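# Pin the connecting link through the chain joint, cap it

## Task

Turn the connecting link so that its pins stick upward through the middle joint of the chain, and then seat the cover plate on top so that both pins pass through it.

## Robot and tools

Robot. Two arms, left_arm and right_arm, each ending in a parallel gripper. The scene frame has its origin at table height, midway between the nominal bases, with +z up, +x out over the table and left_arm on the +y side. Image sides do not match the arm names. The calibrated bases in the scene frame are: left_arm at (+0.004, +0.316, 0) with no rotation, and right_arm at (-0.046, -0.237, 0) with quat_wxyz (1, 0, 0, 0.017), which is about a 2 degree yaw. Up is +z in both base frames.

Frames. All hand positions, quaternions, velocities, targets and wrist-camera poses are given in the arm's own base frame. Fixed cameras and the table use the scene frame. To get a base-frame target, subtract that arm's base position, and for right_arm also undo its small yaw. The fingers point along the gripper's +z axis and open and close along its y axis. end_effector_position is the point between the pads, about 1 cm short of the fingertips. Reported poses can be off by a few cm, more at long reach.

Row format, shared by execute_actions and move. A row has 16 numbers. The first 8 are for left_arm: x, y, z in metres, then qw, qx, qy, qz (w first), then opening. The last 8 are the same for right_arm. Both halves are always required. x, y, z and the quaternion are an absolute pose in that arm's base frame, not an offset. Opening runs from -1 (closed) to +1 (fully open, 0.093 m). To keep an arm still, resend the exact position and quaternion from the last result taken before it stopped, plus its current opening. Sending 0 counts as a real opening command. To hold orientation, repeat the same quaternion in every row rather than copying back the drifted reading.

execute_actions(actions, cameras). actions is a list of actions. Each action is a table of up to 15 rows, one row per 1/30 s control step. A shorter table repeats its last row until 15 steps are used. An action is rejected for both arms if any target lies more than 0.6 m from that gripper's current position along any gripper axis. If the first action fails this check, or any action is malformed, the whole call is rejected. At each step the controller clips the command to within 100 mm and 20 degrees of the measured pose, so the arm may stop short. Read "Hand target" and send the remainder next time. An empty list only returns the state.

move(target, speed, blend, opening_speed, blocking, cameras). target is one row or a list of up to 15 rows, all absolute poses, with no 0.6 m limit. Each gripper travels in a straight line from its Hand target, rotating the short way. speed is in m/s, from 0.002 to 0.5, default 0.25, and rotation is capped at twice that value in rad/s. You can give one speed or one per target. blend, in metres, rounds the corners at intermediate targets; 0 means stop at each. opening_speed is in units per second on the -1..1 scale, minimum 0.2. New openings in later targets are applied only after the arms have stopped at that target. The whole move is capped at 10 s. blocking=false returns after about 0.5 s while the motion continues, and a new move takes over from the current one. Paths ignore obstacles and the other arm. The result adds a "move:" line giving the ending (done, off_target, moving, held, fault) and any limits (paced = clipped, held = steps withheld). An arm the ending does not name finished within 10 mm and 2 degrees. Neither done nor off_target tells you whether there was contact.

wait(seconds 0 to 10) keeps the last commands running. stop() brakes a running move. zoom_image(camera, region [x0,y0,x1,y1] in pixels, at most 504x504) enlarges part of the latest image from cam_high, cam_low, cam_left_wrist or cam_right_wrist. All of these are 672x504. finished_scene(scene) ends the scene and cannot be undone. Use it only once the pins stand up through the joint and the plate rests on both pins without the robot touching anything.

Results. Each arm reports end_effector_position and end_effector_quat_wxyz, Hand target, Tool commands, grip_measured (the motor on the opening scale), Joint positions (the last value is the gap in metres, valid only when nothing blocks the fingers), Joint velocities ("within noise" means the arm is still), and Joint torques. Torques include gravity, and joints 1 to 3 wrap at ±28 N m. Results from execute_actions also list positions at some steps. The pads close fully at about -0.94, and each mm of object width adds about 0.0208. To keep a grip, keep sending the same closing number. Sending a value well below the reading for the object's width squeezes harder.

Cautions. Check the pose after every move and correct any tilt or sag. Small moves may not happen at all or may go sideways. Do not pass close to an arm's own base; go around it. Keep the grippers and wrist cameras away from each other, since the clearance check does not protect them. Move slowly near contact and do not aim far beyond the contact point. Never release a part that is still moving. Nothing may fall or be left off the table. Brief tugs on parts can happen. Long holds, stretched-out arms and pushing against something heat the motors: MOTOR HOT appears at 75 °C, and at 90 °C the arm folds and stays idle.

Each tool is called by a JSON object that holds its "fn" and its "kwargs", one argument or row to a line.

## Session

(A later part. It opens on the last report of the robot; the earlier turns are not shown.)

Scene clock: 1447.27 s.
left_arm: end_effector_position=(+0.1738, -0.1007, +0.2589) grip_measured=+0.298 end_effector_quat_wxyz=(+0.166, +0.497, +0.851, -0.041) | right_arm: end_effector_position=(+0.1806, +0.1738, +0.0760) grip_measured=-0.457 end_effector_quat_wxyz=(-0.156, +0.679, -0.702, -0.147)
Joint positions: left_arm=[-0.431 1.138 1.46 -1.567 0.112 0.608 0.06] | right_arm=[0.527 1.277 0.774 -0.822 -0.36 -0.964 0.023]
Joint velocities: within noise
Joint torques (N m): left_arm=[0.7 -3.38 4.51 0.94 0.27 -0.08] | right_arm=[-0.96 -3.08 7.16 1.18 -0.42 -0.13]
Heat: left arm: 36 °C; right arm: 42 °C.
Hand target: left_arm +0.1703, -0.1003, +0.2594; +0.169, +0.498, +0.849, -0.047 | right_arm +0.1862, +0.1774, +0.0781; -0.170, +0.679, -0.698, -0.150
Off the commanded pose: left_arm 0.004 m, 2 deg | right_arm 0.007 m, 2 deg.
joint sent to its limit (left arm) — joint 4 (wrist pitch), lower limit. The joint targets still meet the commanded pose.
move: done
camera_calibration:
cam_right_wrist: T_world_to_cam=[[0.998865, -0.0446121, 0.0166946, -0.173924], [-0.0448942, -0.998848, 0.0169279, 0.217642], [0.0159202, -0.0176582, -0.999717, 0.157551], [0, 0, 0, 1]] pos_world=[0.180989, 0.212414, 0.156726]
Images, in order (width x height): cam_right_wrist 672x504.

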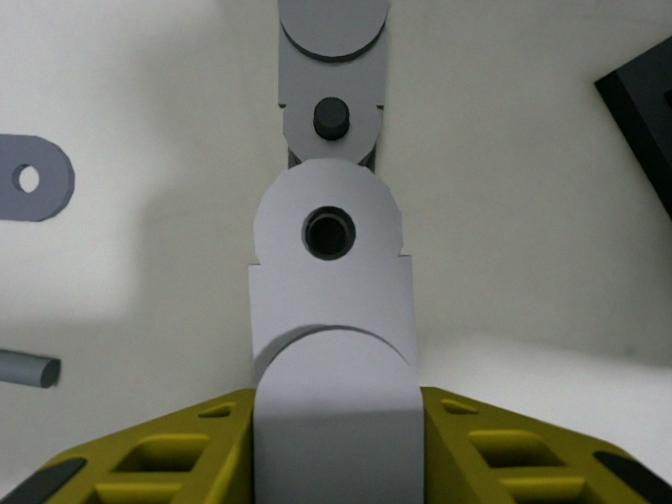

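{"fn": "move", "kwargs": {
  "target": [
    [0.17,-0.10,0.26,0.15,0.50,0.85,-0.05,0.3,0.1860,0.1772,0.069,0.168,-0.679,0.699,0.150,-1]
  ],
  "speed": [0.02],
  "cameras": ["cam_right_wrist","cam_low"]
}}

{"fn": "zoom_image", "kwargs": {
  "camera": "cam_right_wrist",
  "region": [270, 170, 390, 290]
}}

{"fn": "zoom_image", "kwargs": {
  "camera": "cam_low",
  "region": [150, 230, 270, 320]
}}

Scene clock: 1458.57 s.
left_arm: end_effector_position=(+0.1738, -0.1007, +0.2589) grip_measured=+0.298 end_effector_quat_wxyz=(+0.166, +0.497, +0.851, -0.041) | right_arm: end_effector_position=(+0.1803, +0.1736, +0.0673) grip_measured=-0.457 end_effector_quat_wxyz=(-0.153, +0.679, -0.703, -0.148)
Joint positions: left_arm=[-0.431 1.138 1.46 -1.567 0.112 0.608 0.06] | right_arm=[0.527 1.292 0.751 -0.79 -0.36 -0.965 0.023]
Joint velocities: within noise
Joint torques (N m): left_arm=[0.69 -3.38 4.51 0.94 0.27 -0.08] | right_arm=[-0.98 -3.48 6.5 1.14 -0.43 -0.08]
Heat: left arm: 36 °C; right arm: 42 °C.
Hand target: left_arm +0.1703, -0.1003, +0.2594; +0.169, +0.498, +0.849, -0.047 | right_arm +0.1858, +0.1770, +0.0692; -0.168, +0.679, -0.699, -0.150
Off the commanded pose: left_arm 0.004 m, 2 deg | right_arm 0.007 m, 2 deg.
joint sent to its limit (left arm) — joint 4 (wrist pitch), lower limit. The joint targets still meet the commanded pose.
move: done
camera_calibration:
cam_right_wrist: T_world_to_cam=[[0.998987, -0.0435245, 0.0113968, -0.173287], [-0.0437531, -0.998829, 0.0206399, 0.217106], [0.0104851, -0.0211177, -0.999722, 0.150465], [0, 0, 0, 1]] pos_world=[0.181033, 0.212487, 0.147917]
Images, in order (width x height): cam_low 672x504, cam_right_wrist 672x504.

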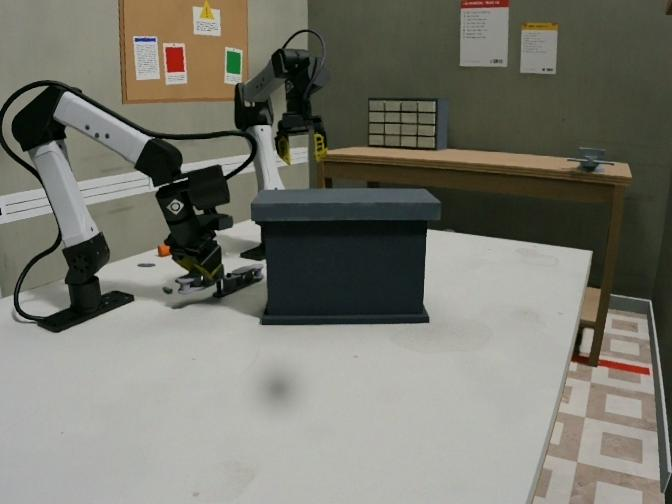

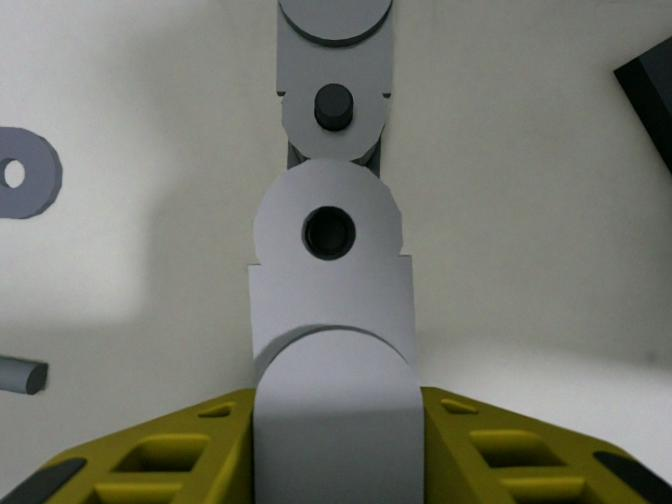

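Scaled by 4.200 from the camera's 672x504 image, which has a finer 960x720 frame.

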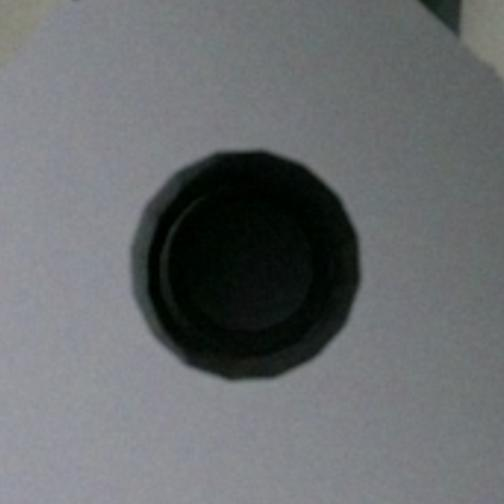

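Scaled by 4.200 from the camera's 672x504 image, which has a finer 960x720 frame.

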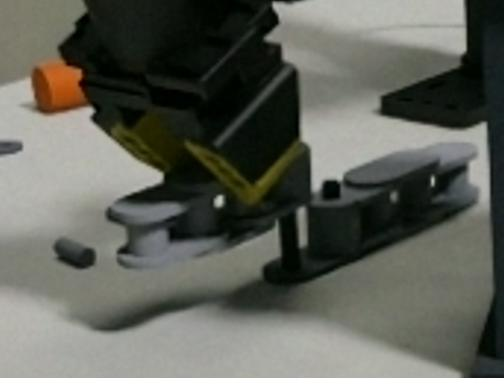

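{"fn": "move", "kwargs": {
  "target": [
    [0.17,-0.10,0.26,0.15,0.50,0.85,-0.05,0.3,0.1860,0.1770,0.060,0.166,-0.679,0.699,0.150,-1]
  ],
  "speed": [0.02],
  "cameras": ["cam_right_wrist","cam_low"]
}}

{"fn": "zoom_image", "kwargs": {
  "camera": "cam_right_wrist",
  "region": [270, 170, 390, 290]
}}

{"fn": "zoom_image", "kwargs": {
  "camera": "cam_low",
  "region": [150, 230, 270, 320]
}}

Scene clock: 1465.57 s.
left_arm: end_effector_position=(+0.1738, -0.1007, +0.2589) grip_measured=+0.298 end_effector_quat_wxyz=(+0.166, +0.497, +0.851, -0.041) | right_arm: end_effector_position=(+0.1805, +0.1737, +0.0585) grip_measured=-0.457 end_effector_quat_wxyz=(-0.152, +0.679, -0.703, -0.148)
Joint positions: left_arm=[-0.431 1.138 1.46 -1.567 0.112 0.608 0.06] | right_arm=[0.527 1.309 0.726 -0.752 -0.36 -0.965 0.023]
Joint velocities: within noise
Joint torques (N m): left_arm=[0.7 -3.4 4.51 0.94 0.26 -0.08] | right_arm=[-0.8 -3.64 6.67 1.2 -0.45 -0.09]
Heat: left arm: 36 °C; right arm: 42 °C.
Hand target: left_arm +0.1703, -0.1003, +0.2594; +0.169, +0.498, +0.849, -0.047 | right_arm +0.1859, +0.1768, +0.0601; -0.166, +0.679, -0.699, -0.150
Off the commanded pose: left_arm 0.004 m, 2 deg | right_arm 0.007 m, 2 deg.
joint sent to its limit (left arm) — joint 4 (wrist pitch), lower limit. The joint targets still meet the commanded pose.
move: done
camera_calibration:
cam_right_wrist: T_world_to_cam=[[0.999014, -0.043509, 0.00882885, -0.173207], [-0.0436964, -0.998796, 0.0222889, 0.217282], [0.00784846, -0.0226527, -0.999713, 0.142342], [0, 0, 0, 1]] pos_world=[0.181414, 0.212709, 0.138988]
Images, in order (width x height): cam_low 672x504, cam_right_wrist 672x504.

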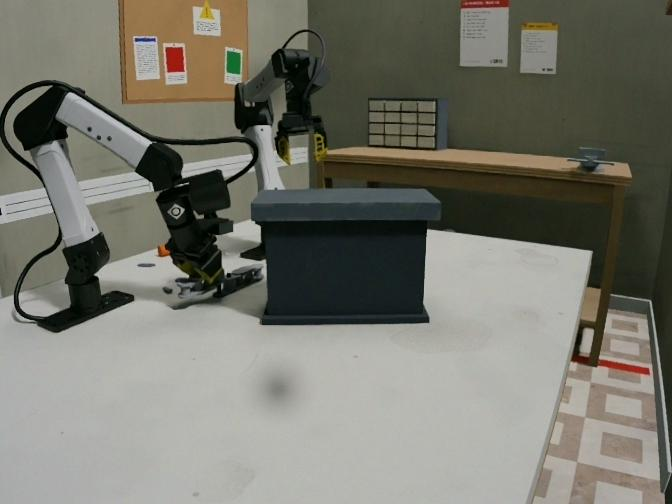

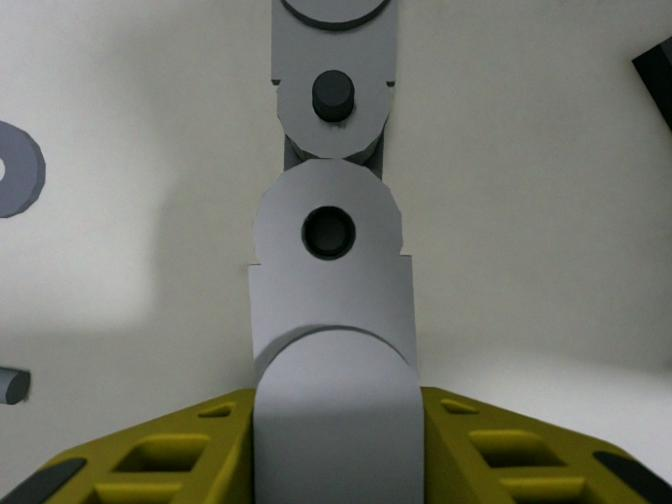

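Scaled by 4.200 from the camera's 672x504 image, which has a finer 960x720 frame.

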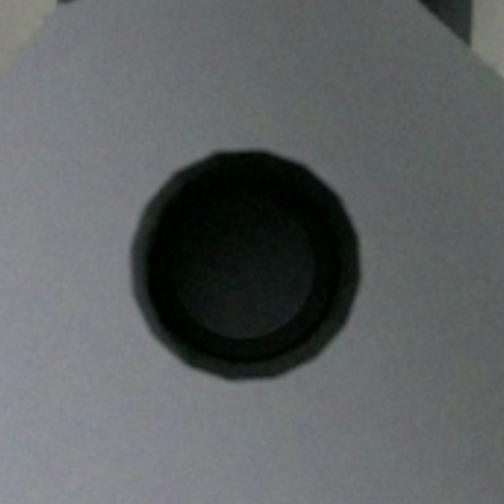

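Scaled by 4.200 from the camera's 672x504 image, which has a finer 960x720 frame.

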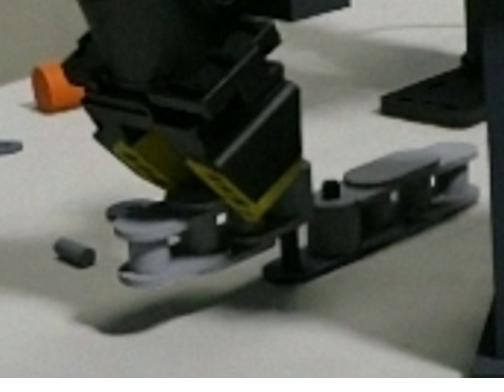

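{"fn": "move", "kwargs": {
  "target": [
    [0.17,-0.10,0.26,0.15,0.50,0.85,-0.05,0.3,0.1860,0.1770,0.047,0.164,-0.679,0.699,0.150,-1]
  ],
  "speed": [0.02],
  "cameras": ["cam_right_wrist","cam_low"]
}}

{"fn": "zoom_image", "kwargs": {
  "camera": "cam_low",
  "region": [150, 230, 270, 320]
}}

Scene clock: 1471.43 s.
left_arm: end_effector_position=(+0.1738, -0.1007, +0.2589) grip_measured=+0.298 end_effector_quat_wxyz=(+0.166, +0.497, +0.851, -0.041) | right_arm: end_effector_position=(+0.1806, +0.1737, +0.0458) grip_measured=-0.457 end_effector_quat_wxyz=(-0.150, +0.679, -0.703, -0.149)
Joint positions: left_arm=[-0.431 1.138 1.46 -1.567 0.112 0.608 0.06] | right_arm=[0.527 1.334 0.691 -0.695 -0.36 -0.966 0.023]
Joint velocities: within noise
Joint torques (N m): left_arm=[0.7 -3.41 4.49 0.93 0.26 -0.08] | right_arm=[-0.99 -3.69 6.23 1.17 -0.41 -0.1]
Heat: left arm: 36 °C; right arm: 42 °C.
Hand target: left_arm +0.1703, -0.1003, +0.2594; +0.169, +0.498, +0.849, -0.047 | right_arm +0.1859, +0.1768, +0.0472; -0.164, +0.679, -0.699, -0.150
Off the commanded pose: left_arm 0.004 m, 2 deg | right_arm 0.006 m, 2 deg.
joint sent to its limit (left arm) — joint 4 (wrist pitch), lower limit. The joint targets still meet the commanded pose.
move: done
camera_calibration:
cam_right_wrist: T_world_to_cam=[[0.999078, -0.0424547, 0.00641206, -0.173286], [-0.0425978, -0.998801, 0.0241338, 0.217353], [0.00537977, -0.0243847, -0.999688, 0.130392], [0, 0, 0, 1]] pos_world=[0.181684, 0.212915, 0.126217]
Images, in order (width x height): cam_low 672x504, cam_right_wrist 672x504.

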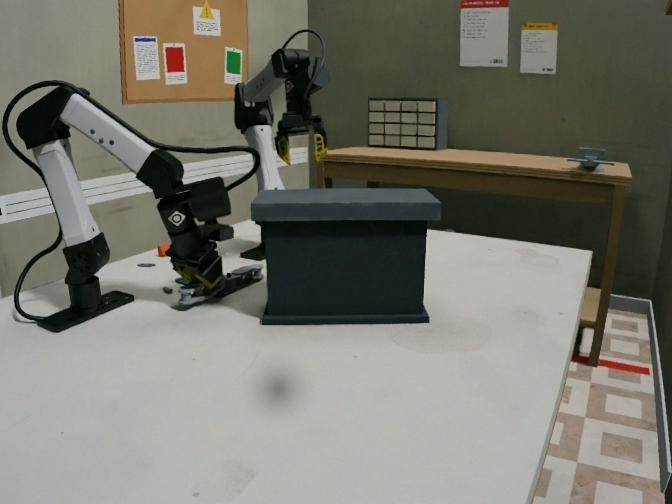

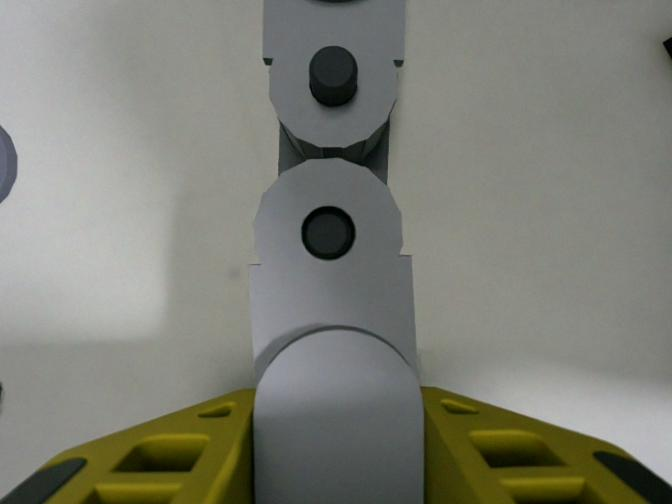

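Scaled by 4.200 from the camera's 672x504 image, which has a finer 960x720 frame.

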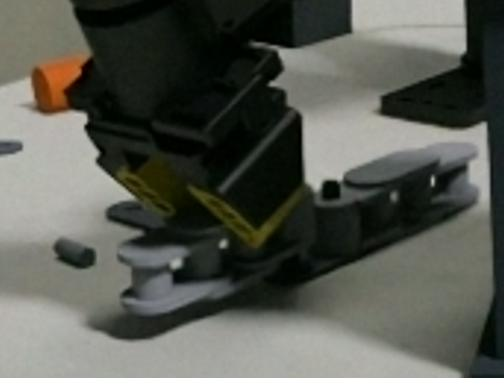

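{"fn": "move", "kwargs": {
  "target": [
    [0.17,-0.10,0.26,0.15,0.50,0.85,-0.05,0.3,0.1860,0.1770,0.037,0.162,-0.679,0.699,0.150,-1],
    [0.17,-0.10,0.26,0.15,0.50,0.85,-0.05,0.3,0.1860,0.1770,0.031,0.162,-0.679,0.699,0.150,-1]
  ],
  "speed": [0.02,0.02],
  "cameras": ["cam_right_wrist","cam_low"]
}}

{"fn": "zoom_image", "kwargs": {
  "camera": "cam_low",
  "region": [150, 230, 270, 320]
}}

Scene clock: 1483.77 s.
left_arm: end_effector_position=(+0.1738, -0.1007, +0.2589) grip_measured=+0.298 end_effector_quat_wxyz=(+0.166, +0.497, +0.851, -0.041) | right_arm: end_effector_position=(+0.1813, +0.1741, +0.0319) grip_measured=-0.457 end_effector_quat_wxyz=(-0.150, +0.680, -0.703, -0.148)
Joint positions: left_arm=[-0.431 1.138 1.46 -1.567 0.112 0.608 0.06] | right_arm=[0.527 1.366 0.654 -0.626 -0.36 -0.968 0.023]
Joint velocities: within noise
Joint torques (N m): left_arm=[0.68 -3.4 4.52 0.93 0.26 -0.08] | right_arm=[-0.98 -3.08 5.68 1.19 -0.38 -0.08]
Heat: left arm: 36 °C; right arm: 42 °C.
Hand target: left_arm +0.1703, -0.1003, +0.2594; +0.169, +0.498, +0.849, -0.047 | right_arm +0.1859, +0.1768, +0.0312; -0.162, +0.680, -0.700, -0.150
Off the commanded pose: left_arm 0.004 m, 2 deg | right_arm 0.006 m, 1 deg.
joint sent to its limit (left arm) — joint 4 (wrist pitch), lower limit. The joint targets still meet the commanded pose.
move: done
camera_calibration:
cam_right_wrist: T_world_to_cam=[[0.999132, -0.041066, 0.00704175, -0.174159], [-0.0412248, -0.998859, 0.0241215, 0.21789], [0.00604314, -0.0243908, -0.999684, 0.116429], [0, 0, 0, 1]] pos_world=[0.182286, 0.213329, 0.112363]
Images, in order (width x height): cam_low 672x504, cam_right_wrist 672x504.

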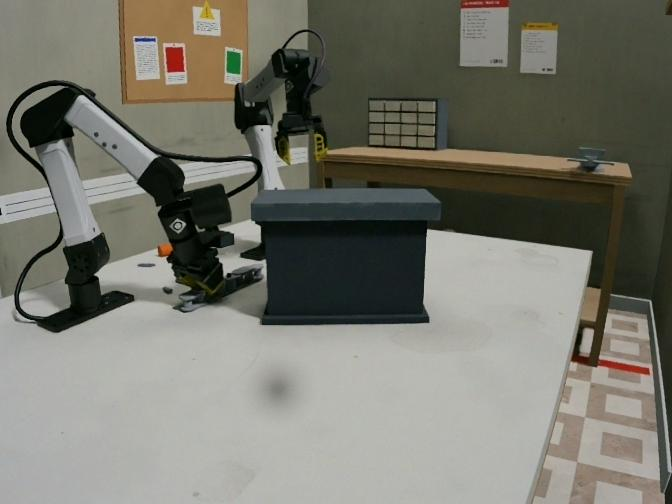

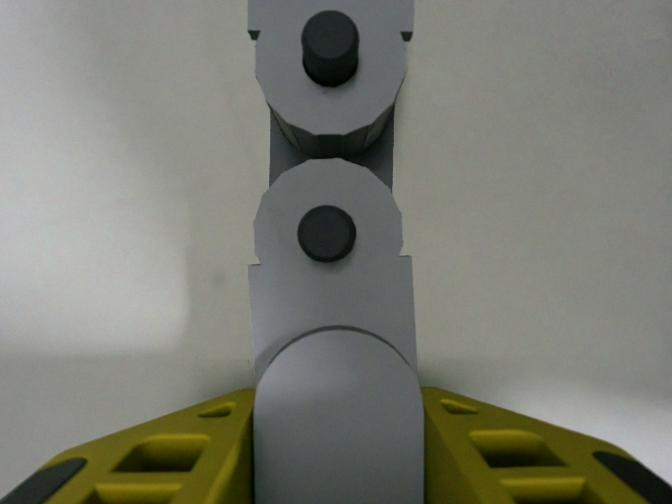

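Scaled by 4.200 from the camera's 672x504 image, which has a finer 960x720 frame.

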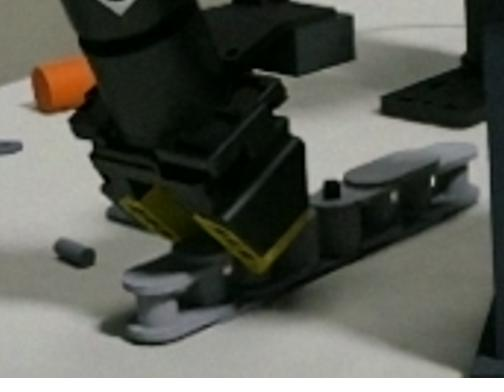

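{"fn": "move", "kwargs": {
  "target": [
    [0.17,-0.10,0.26,0.15,0.50,0.85,-0.05,0.3,0.1860,0.1770,0.024,0.162,-0.679,0.699,0.150,-1]
  ],
  "speed": [0.02],
  "cameras": ["cam_right_wrist","cam_low"]
}}

{"fn": "zoom_image", "kwargs": {
  "camera": "cam_low",
  "region": [150, 230, 270, 320]
}}

Scene clock: 1491.50 s.
left_arm: end_effector_position=(+0.1738, -0.1007, +0.2589) grip_measured=+0.298 end_effector_quat_wxyz=(+0.166, +0.497, +0.851, -0.041) | right_arm: end_effector_position=(+0.1818, +0.1763, +0.0313) grip_measured=-0.457 end_effector_quat_wxyz=(-0.157, +0.680, -0.700, -0.152)
Joint positions: left_arm=[-0.431 1.138 1.46 -1.567 0.112 0.608 0.06] | right_arm=[0.527 1.366 0.646 -0.607 -0.37 -0.968 0.023]
Joint velocities: within noise
Joint torques (N m): left_arm=[0.68 -3.4 4.51 0.93 0.26 -0.09] | right_arm=[-0.75 -1.73 4.62 1.38 -0.31 -0.01]
Heat: left arm: 36 °C; right arm: 42 °C.
Hand target: left_arm +0.1703, -0.1003, +0.2594; +0.169, +0.498, +0.849, -0.047 | right_arm +0.1857, +0.1767, +0.0245; -0.162, +0.680, -0.700, -0.150
Off the commanded pose: left_arm 0.004 m, 2 deg | right_arm 0.009 m, 1 deg.
joint sent to its limit (left arm) — joint 4 (wrist pitch), lower limit. The joint targets still meet the commanded pose.
move: done
camera_calibration:
cam_right_wrist: T_world_to_cam=[[0.999196, -0.0384259, 0.0114794, -0.175164], [-0.038536, -0.999212, 0.00953127, 0.220108], [0.0111041, -0.00996597, -0.999889, 0.112452], [0, 0, 0, 1]] pos_world=[0.182256, 0.214324, 0.112352]
Images, in order (width x height): cam_low 672x504, cam_right_wrist 672x504.

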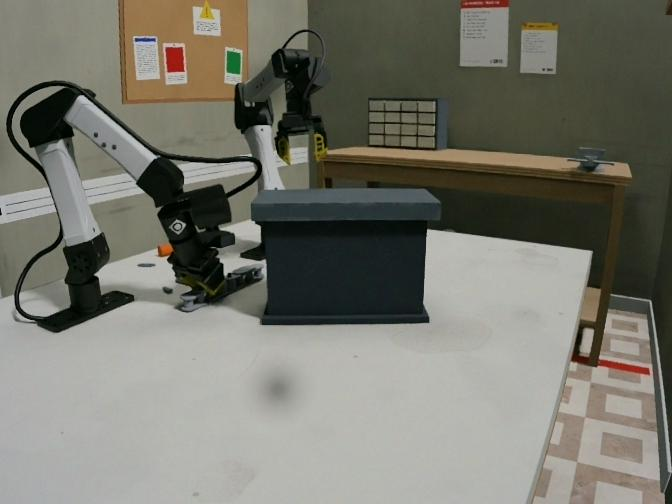

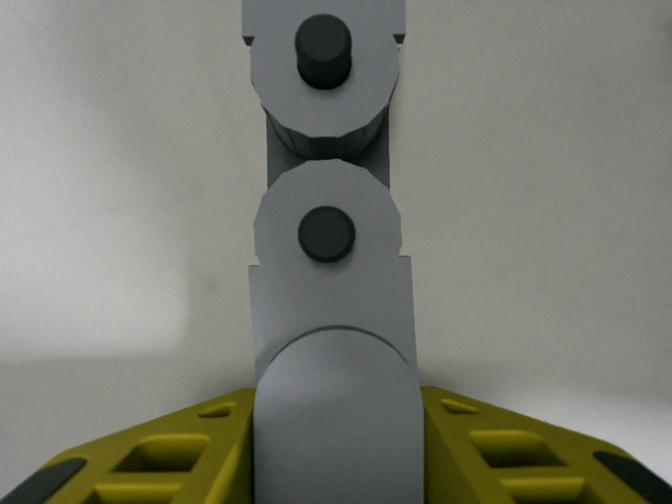

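Scaled by 4.200 from the camera's 672x504 image, which has a finer 960x720 frame.

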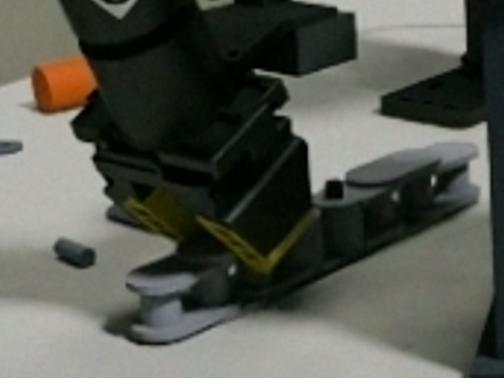

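{"fn": "move", "kwargs": {
  "target": [
    [0.17,-0.10,0.26,0.15,0.50,0.85,-0.05,0.3,0.1857,0.1767,0.028,0.162,-0.679,0.699,0.150,-0.1],
    [0.17,-0.10,0.26,0.15,0.50,0.85,-0.05,0.3,0.1820,0.172,0.09,0.162,-0.679,0.699,0.150,0],
    [0.17,-0.10,0.26,0.15,0.50,0.85,-0.05,0.3,0.1820,0.155,0.15,0.162,-0.679,0.699,0.150,0]
  ],
  "speed": [0.02,0.08,0.15],
  "opening_speed": 1.0
}}

{"fn": "zoom_image", "kwargs": {
  "camera": "cam_low",
  "region": [150, 230, 270, 320]
}}

{"fn": "zoom_image", "kwargs": {
  "camera": "cam_right_wrist",
  "region": [150, 0, 500, 420]
}}

Scene clock: 1503.43 s.
left_arm: end_effector_position=(+0.1738, -0.1007, +0.2589) grip_measured=+0.298 end_effector_quat_wxyz=(+0.166, +0.497, +0.851, -0.041) | right_arm: end_effector_position=(+0.1829, +0.1562, +0.1449) grip_measured=-0.001 end_effector_quat_wxyz=(-0.160, +0.680, -0.700, -0.147)
Joint positions: left_arm=[-0.431 1.138 1.46 -1.567 0.112 0.608 0.06] | right_arm=[0.442 1.221 1.013 -1.141 -0.383 -1.056 0.045]
Joint velocities: within noise
Joint torques (N m): left_arm=[0.68 -3.38 4.51 0.94 0.26 -0.08] | right_arm=[-1.1 -3.66 8.5 0.62 -0.45 -0.09]
Heat: left arm: 35 °C; right arm: 42 °C.
Hand target: left_arm +0.1703, -0.1003, +0.2594; +0.169, +0.498, +0.849, -0.047 | right_arm +0.1820, +0.1551, +0.1500; -0.162, +0.680, -0.700, -0.150
Off the commanded pose: left_arm 0.004 m, 2 deg | right_arm 0.005 m, 0 deg.
joint sent to its limit (left arm) — joint 4 (wrist pitch), lower limit. The joint targets still meet the commanded pose.
move: done
camera_calibration:
cam_left_wrist: T_world_to_cam=[[-0.854785, -0.512375, -0.0825429, 0.119581], [-0.518251, 0.851154, 0.0833846, 0.194072], [0.0275325, 0.114054, -0.993093, 0.345232], [0, 0, 0, 1]] pos_world=[0.193289, -0.14329, 0.336535]
cam_right_wrist: T_world_to_cam=[[0.99888, -0.0415103, 0.0227003, -0.17948], [-0.0417571, -0.999073, 0.010506, 0.199379], [0.0222431, -0.0114421, -0.999687, 0.223933], [0, 0, 0, 1]] pos_world=[0.182623, 0.194306, 0.225842]

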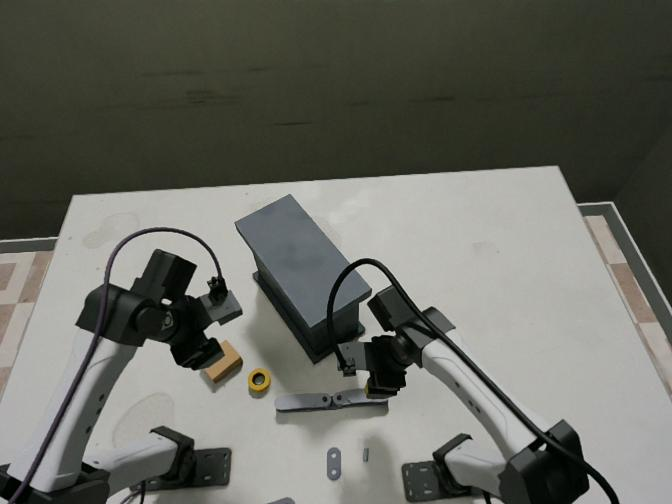

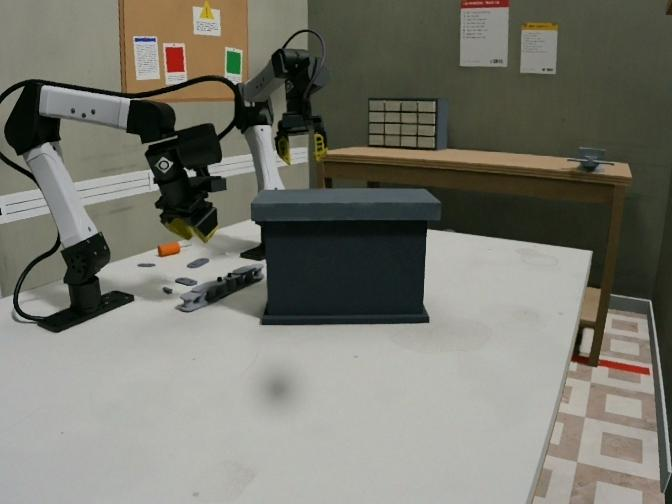

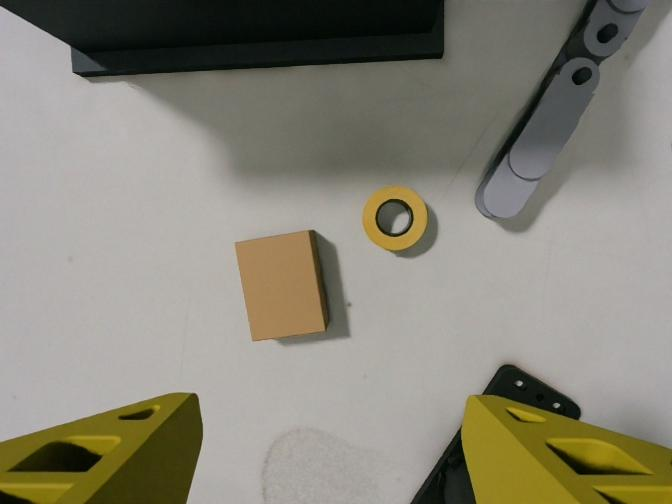

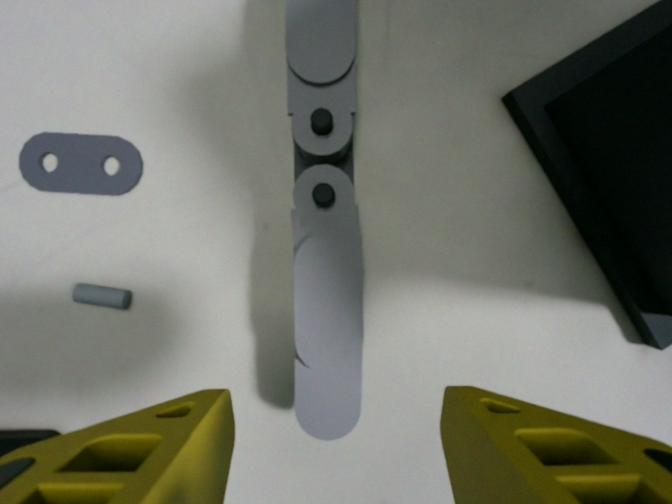

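Scaled by 4.200 from the camera's 672x504 image, which has a finer 960x720 frame.

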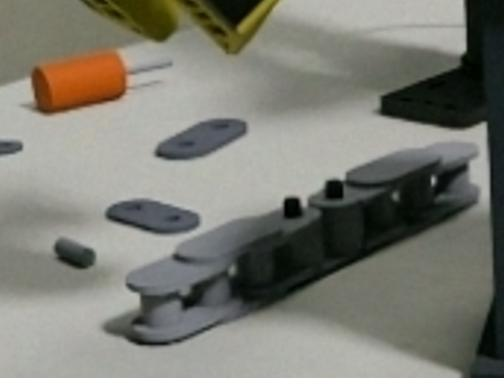

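Scaled by 1.200 from the camera's 672x504 image, which has a finer 960x720 frame.

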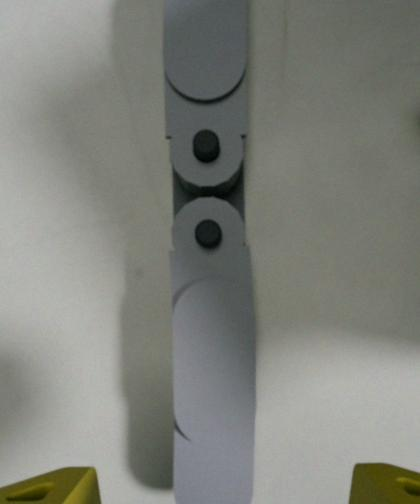

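{"fn": "move", "kwargs": {
  "target": [
    [0.17,-0.10,0.26,0.15,0.50,0.85,-0.05,0.3,0.09,0.22,0.15,0,-0.94,0.34,0,0],
    [0.17,-0.10,0.26,0.15,0.50,0.85,-0.05,0.3,0.057,0.242,0.10,0,-0.9986,0.0523,0,0]
  ],
  "speed": [0.15,0.15],
  "blend": [0.02,0]
}}

Scene clock: 1550.27 s.
left_arm: end_effector_position=(+0.1738, -0.1007, +0.2589) grip_measured=+0.298 end_effector_quat_wxyz=(+0.166, +0.497, +0.851, -0.041) | right_arm: end_effector_position=(+0.0567, +0.2409, +0.1051) grip_measured=-0.001 end_effector_quat_wxyz=(-0.003, +0.998, -0.060, -0.005)
Joint positions: left_arm=[-0.431 1.138 1.46 -1.567 0.112 0.608 0.06] | right_arm=[1.333 1.479 1.124 -1.212 -0.011 -1.689 0.045]
Joint velocities: within noise
Joint torques (N m): left_arm=[0.68 -3.38 4.51 0.94 0.26 -0.09] | right_arm=[0.35 -4.16 5.3 0.51 0.05 -0.09]
Heat: left arm: 35 °C; right arm: 45 °C.
Hand target: left_arm +0.1703, -0.1003, +0.2594; +0.169, +0.498, +0.849, -0.047 | right_arm +0.0570, +0.2419, +0.1001; +0.000, +0.999, -0.052, +0.000
Off the commanded pose: left_arm 0.004 m, 2 deg | right_arm 0.005 m, 1 deg.
joint sent to its limit (left arm) — joint 4 (wrist pitch), lower limit. The joint targets still meet the commanded pose.
move: done
camera_calibration:
cam_left_wrist: T_world_to_cam=[[-0.854785, -0.512375, -0.0825429, 0.119581], [-0.518251, 0.851154, 0.0833846, 0.194072], [0.0275325, 0.114054, -0.993093, 0.345232], [0, 0, 0, 1]] pos_world=[0.193289, -0.14329, 0.336535]
cam_right_wrist: T_world_to_cam=[[0.123257, 0.992181, 0.0196278, -0.247987], [0.897042, -0.119853, 0.425384, -0.0294113], [0.42441, -0.0348245, -0.9048, 0.160811], [0, 0, 0, 1]] pos_world=[-0.0113005, 0.248123, 0.16288]

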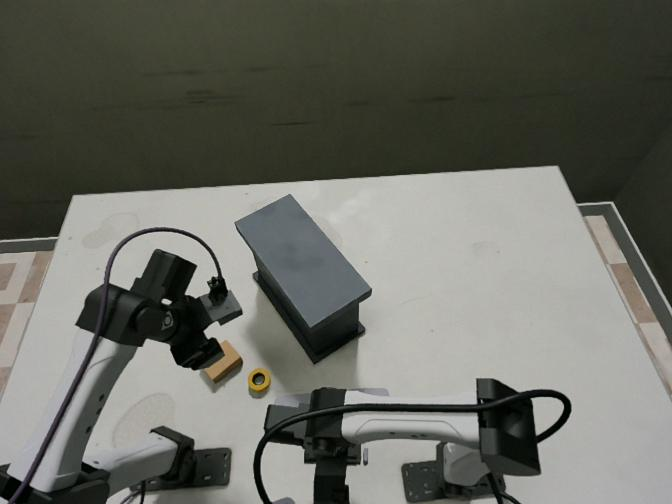

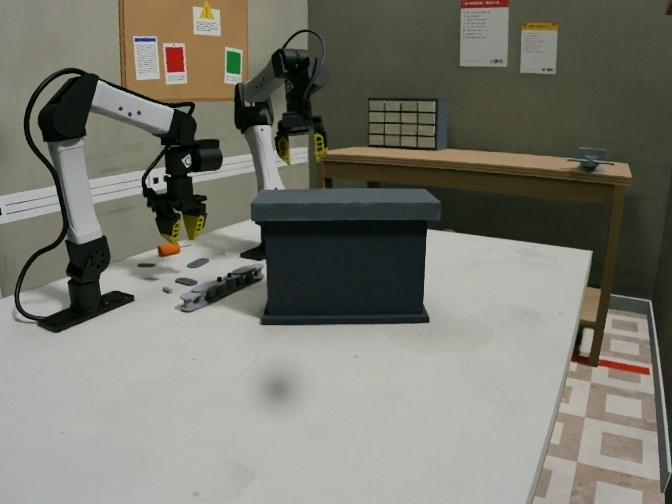

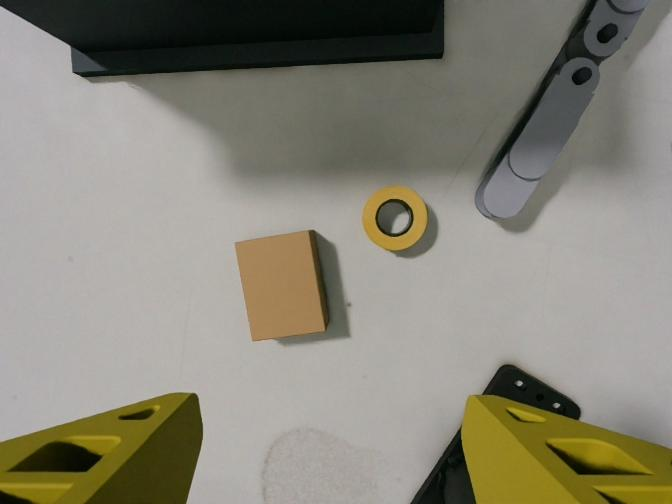

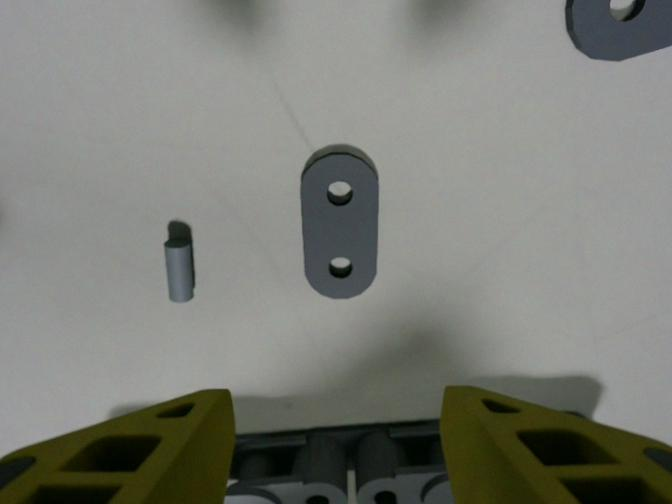

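{"fn": "move", "kwargs": {
  "target": [
    [0.17,-0.10,0.26,0.15,0.50,0.85,-0.05,0.3,0.050,0.2465,0.05,0,-0.9982,0.0593,0,0],
    [0.17,-0.10,0.26,0.15,0.50,0.85,-0.05,0.3,0.050,0.2465,0.016,0,-0.9982,0.0593,0,0]
  ],
  "speed": [0.12,0.05],
  "cameras": ["cam_right_wrist","cam_low"]
}}

{"fn": "zoom_image", "kwargs": {
  "camera": "cam_low",
  "region": [130, 210, 270, 320]
}}

Scene clock: 1562.93 s.
left_arm: end_effector_position=(+0.1738, -0.1007, +0.2589) grip_measured=+0.298 end_effector_quat_wxyz=(+0.166, +0.497, +0.851, -0.041) | right_arm: end_effector_position=(+0.0501, +0.2465, +0.0206) grip_measured=-0.001 end_effector_quat_wxyz=(-0.002, +0.998, -0.059, -0.005)
Joint positions: left_arm=[-0.431 1.138 1.46 -1.567 0.112 0.608 0.06] | right_arm=[1.363 1.593 0.883 -0.857 -0.01 -1.66 0.045]
Joint velocities: within noise
Joint torques (N m): left_arm=[0.7 -3.38 4.52 0.94 0.26 -0.08] | right_arm=[0.35 -4.52 5.01 0.51 0.02 0.05]
Heat: left arm: 35 °C; right arm: 44 °C.
Hand target: left_arm +0.1703, -0.1003, +0.2594; +0.169, +0.498, +0.849, -0.047 | right_arm +0.0500, +0.2463, +0.0161; +0.000, +0.998, -0.059, +0.000
Off the commanded pose: left_arm 0.004 m, 2 deg | right_arm 0.005 m, 1 deg.
joint sent to its limit (left arm) — joint 4 (wrist pitch), lower limit. The joint targets still meet the commanded pose.
move: done
camera_calibration:
cam_right_wrist: T_world_to_cam=[[0.121365, 0.992442, 0.0181604, -0.251081], [0.89729, -0.117515, 0.425512, 0.0124853], [0.42443, -0.0353469, -0.904771, 0.0874949], [0, 0, 0, 1]] pos_world=[-0.0178661, 0.253743, 0.0784099]
Images, in order (width x height): cam_low 672x504, cam_right_wrist 672x504.

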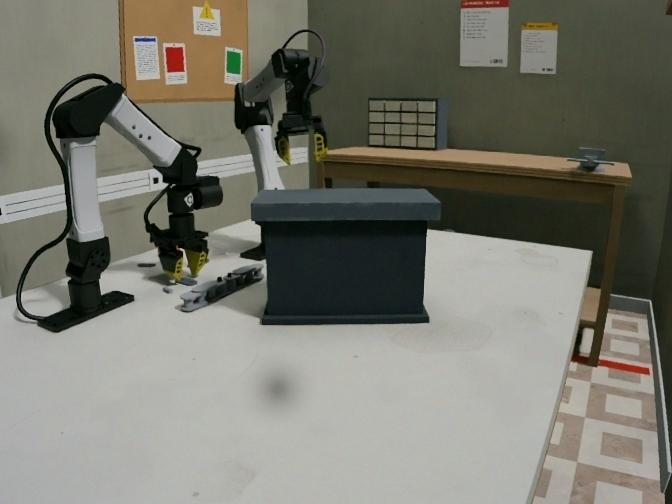

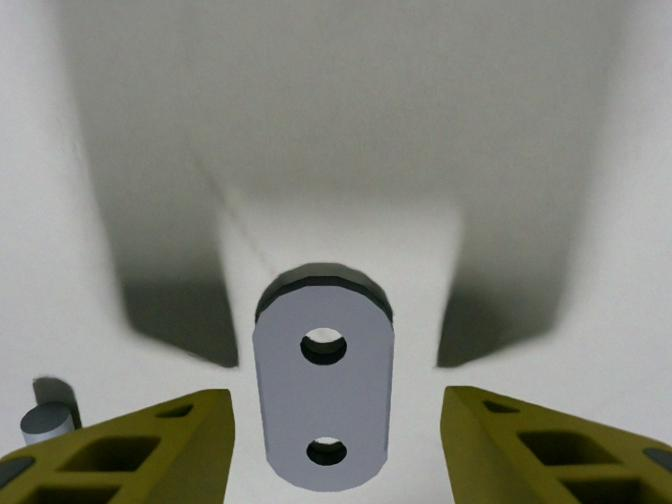

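Scaled by 3.600 from the camera's 672x504 image, which has a finer 960x720 frame.

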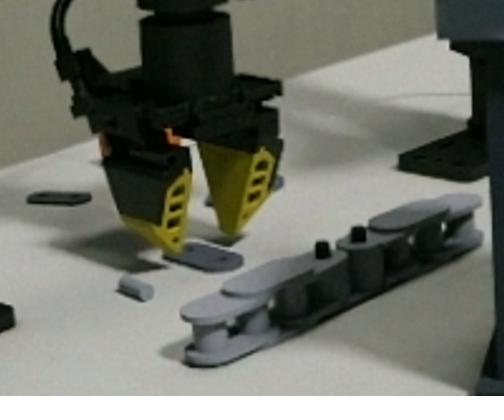

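{"fn": "move", "kwargs": {
  "target": [
    [0.17,-0.10,0.26,0.15,0.50,0.85,-0.05,0.3,0.0495,0.244,0.0065,0,-0.9983,0.0575,0,0]
  ],
  "speed": [0.03],
  "cameras": ["cam_right_wrist","cam_low"]
}}

{"fn": "zoom_image", "kwargs": {
  "camera": "cam_low",
  "region": [130, 210, 270, 320]
}}

Scene clock: 1576.77 s.
left_arm: end_effector_position=(+0.1738, -0.1007, +0.2589) grip_measured=+0.298 end_effector_quat_wxyz=(+0.166, +0.497, +0.851, -0.041) | right_arm: end_effector_position=(+0.0497, +0.2445, +0.0114) grip_measured=-0.001 end_effector_quat_wxyz=(-0.003, +0.998, -0.059, -0.005)
Joint positions: left_arm=[-0.431 1.138 1.46 -1.567 0.112 0.608 0.06] | right_arm=[1.363 1.603 0.851 -0.814 -0.01 -1.66 0.045]
Joint velocities: within noise
Joint torques (N m): left_arm=[0.68 -3.4 4.52 0.94 0.27 -0.08] | right_arm=[0.25 -4.53 4.89 0.54 0.02 0.01]
Heat: left arm: 35 °C; right arm: 43 °C.
Hand target: left_arm +0.1703, -0.1003, +0.2594; +0.169, +0.498, +0.849, -0.047 | right_arm +0.0495, +0.2439, +0.0066; +0.000, +0.998, -0.057, +0.000
Off the commanded pose: left_arm 0.004 m, 2 deg | right_arm 0.005 m, 1 deg.
joint sent to its limit (left arm) — joint 4 (wrist pitch), lower limit. The joint targets still meet the commanded pose.
move: done
camera_calibration:
cam_right_wrist: T_world_to_cam=[[0.121359, 0.992414, 0.0196805, -0.248915], [0.897157, -0.11815, 0.425618, 0.0167142], [0.424714, -0.033996, -0.904689, 0.0789048], [0, 0, 0, 1]] pos_world=[-0.0182992, 0.251684, 0.0691692]
Images, in order (width x height): cam_low 672x504, cam_right_wrist 672x504.

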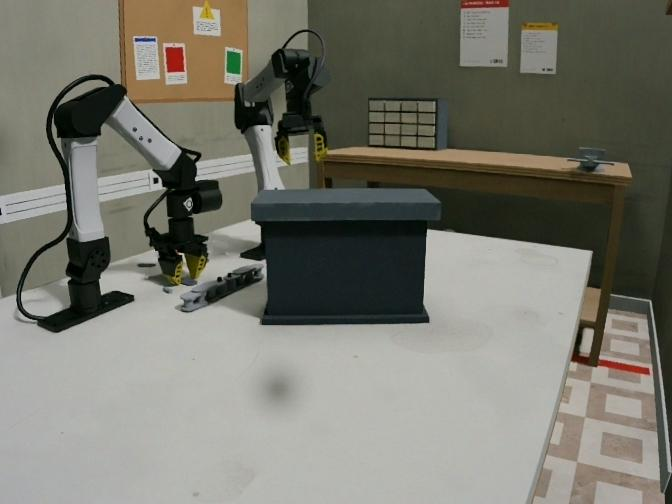

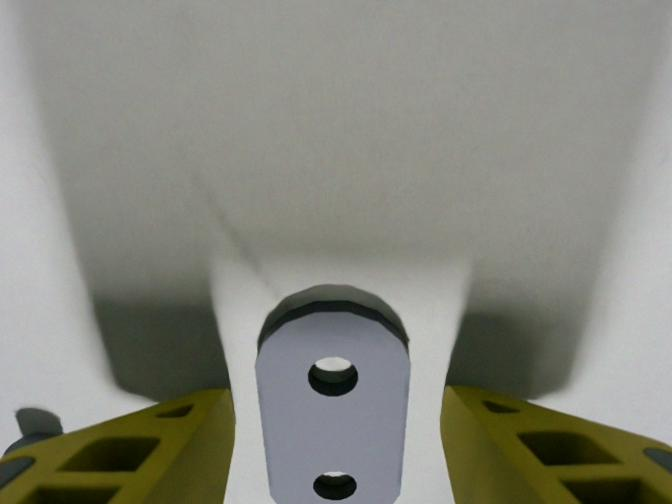

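Scaled by 3.600 from the camera's 672x504 image, which has a finer 960x720 frame.

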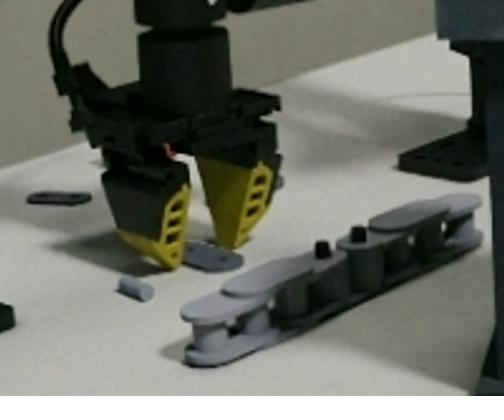

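{"fn": "move", "kwargs": {
  "target": [
    [0.17,-0.10,0.26,0.15,0.50,0.85,-0.05,0.3,0.0495,0.244,0.0065,0,-0.9983,0.0575,0,-0.7]
  ],
  "opening_speed": 0.8,
  "cameras": ["cam_right_wrist"]
}}

{"fn": "move", "kwargs": {
  "target": [
    [0.17,-0.10,0.26,0.15,0.50,0.85,-0.05,0.3,0.0495,0.244,0.06,0,-0.9983,0.0575,0,-0.7]
  ],
  "speed": 0.05,
  "cameras": ["cam_right_wrist","cam_low"]
}}

{"fn": "zoom_image", "kwargs": {
  "camera": "cam_low",
  "region": [130, 210, 270, 320]
}}

Scene clock: 1585.87 s.
left_arm: end_effector_position=(+0.1738, -0.1007, +0.2589) grip_measured=+0.298 end_effector_quat_wxyz=(+0.166, +0.497, +0.851, -0.041) | right_arm: end_effector_position=(+0.0497, +0.2448, +0.0114) grip_measured=-0.457 end_effector_quat_wxyz=(-0.004, +0.998, -0.059, -0.005)
Joint positions: left_arm=[-0.431 1.138 1.46 -1.567 0.112 0.608 0.06] | right_arm=[1.363 1.603 0.851 -0.813 -0.01 -1.66 0.023]
Joint velocities: within noise
Joint torques (N m): left_arm=[0.69 -3.4 4.51 0.93 0.27 -0.09] | right_arm=[0.4 -4.26 4.82 0.53 -0.01 0.06]
Heat: left arm: 35 °C; right arm: 43 °C.
Hand target: left_arm +0.1703, -0.1003, +0.2594; +0.169, +0.498, +0.849, -0.047 | right_arm +0.0495, +0.2438, +0.0066; +0.000, +0.998, -0.057, +0.000
Off the commanded pose: left_arm 0.004 m, 2 deg | right_arm 0.005 m, 1 deg.
joint sent to its limit (left arm) — joint 4 (wrist pitch), lower limit. The joint targets still meet the commanded pose.
move: done
camera_calibration:
cam_right_wrist: T_world_to_cam=[[0.121354, 0.992391, 0.0208204, -0.249199], [0.897056, -0.118627, 0.425697, 0.0168152], [0.424927, -0.0329829, -0.904626, 0.0786318], [0, 0, 0, 1]] pos_world=[-0.0182557, 0.251891, 0.0691626]
Images, in order (width x height): cam_right_wrist 672x504.

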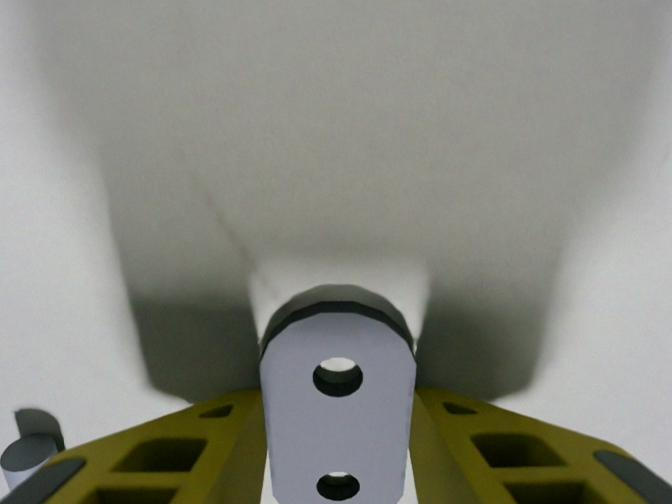

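Scene clock: 1587.57 s.
left_arm: end_effector_position=(+0.1738, -0.1007, +0.2589) grip_measured=+0.298 end_effector_quat_wxyz=(+0.166, +0.497, +0.851, -0.041) | right_arm: end_effector_position=(+0.0492, +0.2422, +0.0522) grip_measured=-0.457 end_effector_quat_wxyz=(+0.006, +0.998, -0.059, -0.006)
Joint positions: left_arm=[-0.431 1.138 1.46 -1.567 0.112 0.608 0.06] | right_arm=[1.363 1.541 0.967 -1.01 -0.01 -1.66 0.023]
Joint velocities: within noise
Joint torques (N m): left_arm=[0.69 -3.38 4.52 0.94 0.26 -0.08] | right_arm=[0.27 -6.89 7.66 0.1 0.01 0.03]
Heat: left arm: 35 °C; right arm: 43 °C.
Hand target: left_arm +0.1703, -0.1003, +0.2594; +0.169, +0.498, +0.849, -0.047 | right_arm +0.0495, +0.2440, +0.0599; +0.000, +0.998, -0.057, +0.000
Off the commanded pose: left_arm 0.004 m, 2 deg | right_arm 0.008 m, 1 deg.
joint sent to its limit (left arm) — joint 4 (wrist pitch), lower limit. The joint targets still meet the commanded pose.
move: done
camera_calibration:
cam_right_wrist: T_world_to_cam=[[0.121399, 0.992603, 0.0014381, -0.246423], [0.898759, -0.110536, 0.424281, -0.00233189], [0.421301, -0.0502146, -0.905529, 0.120072], [0, 0, 0, 1]] pos_world=[-0.0185754, 0.250372, 0.110073]
Images, in order (width x height): cam_low 672x504, cam_right_wrist 672x504.

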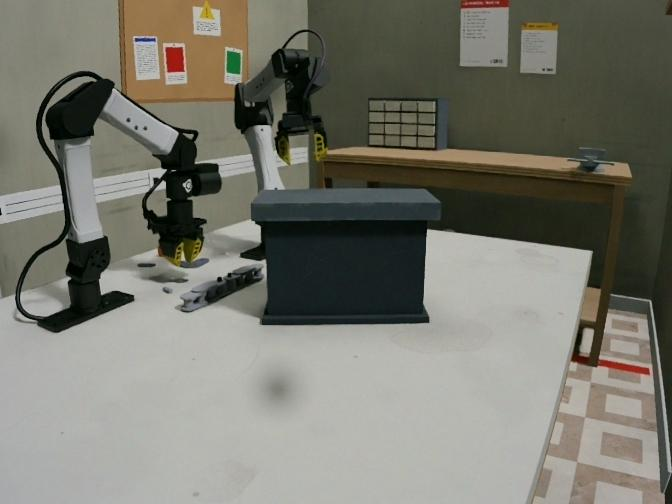

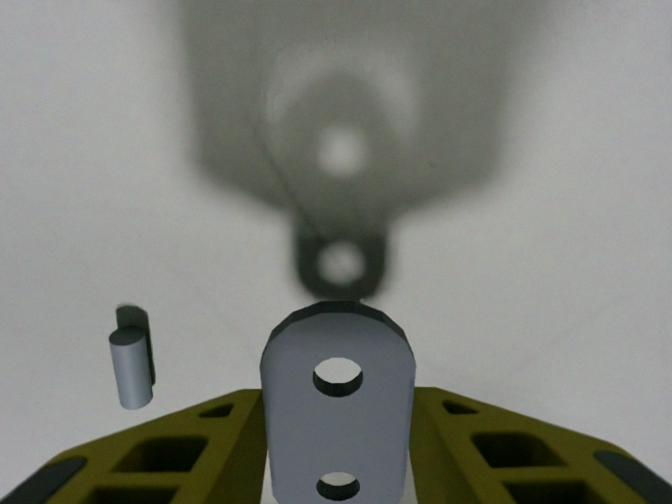

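Scaled by 3.600 from the camera's 672x504 image, which has a finer 960x720 frame.

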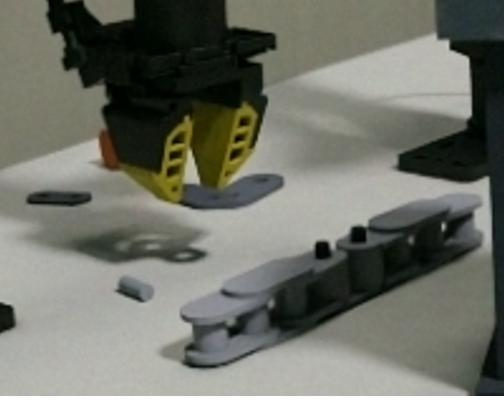

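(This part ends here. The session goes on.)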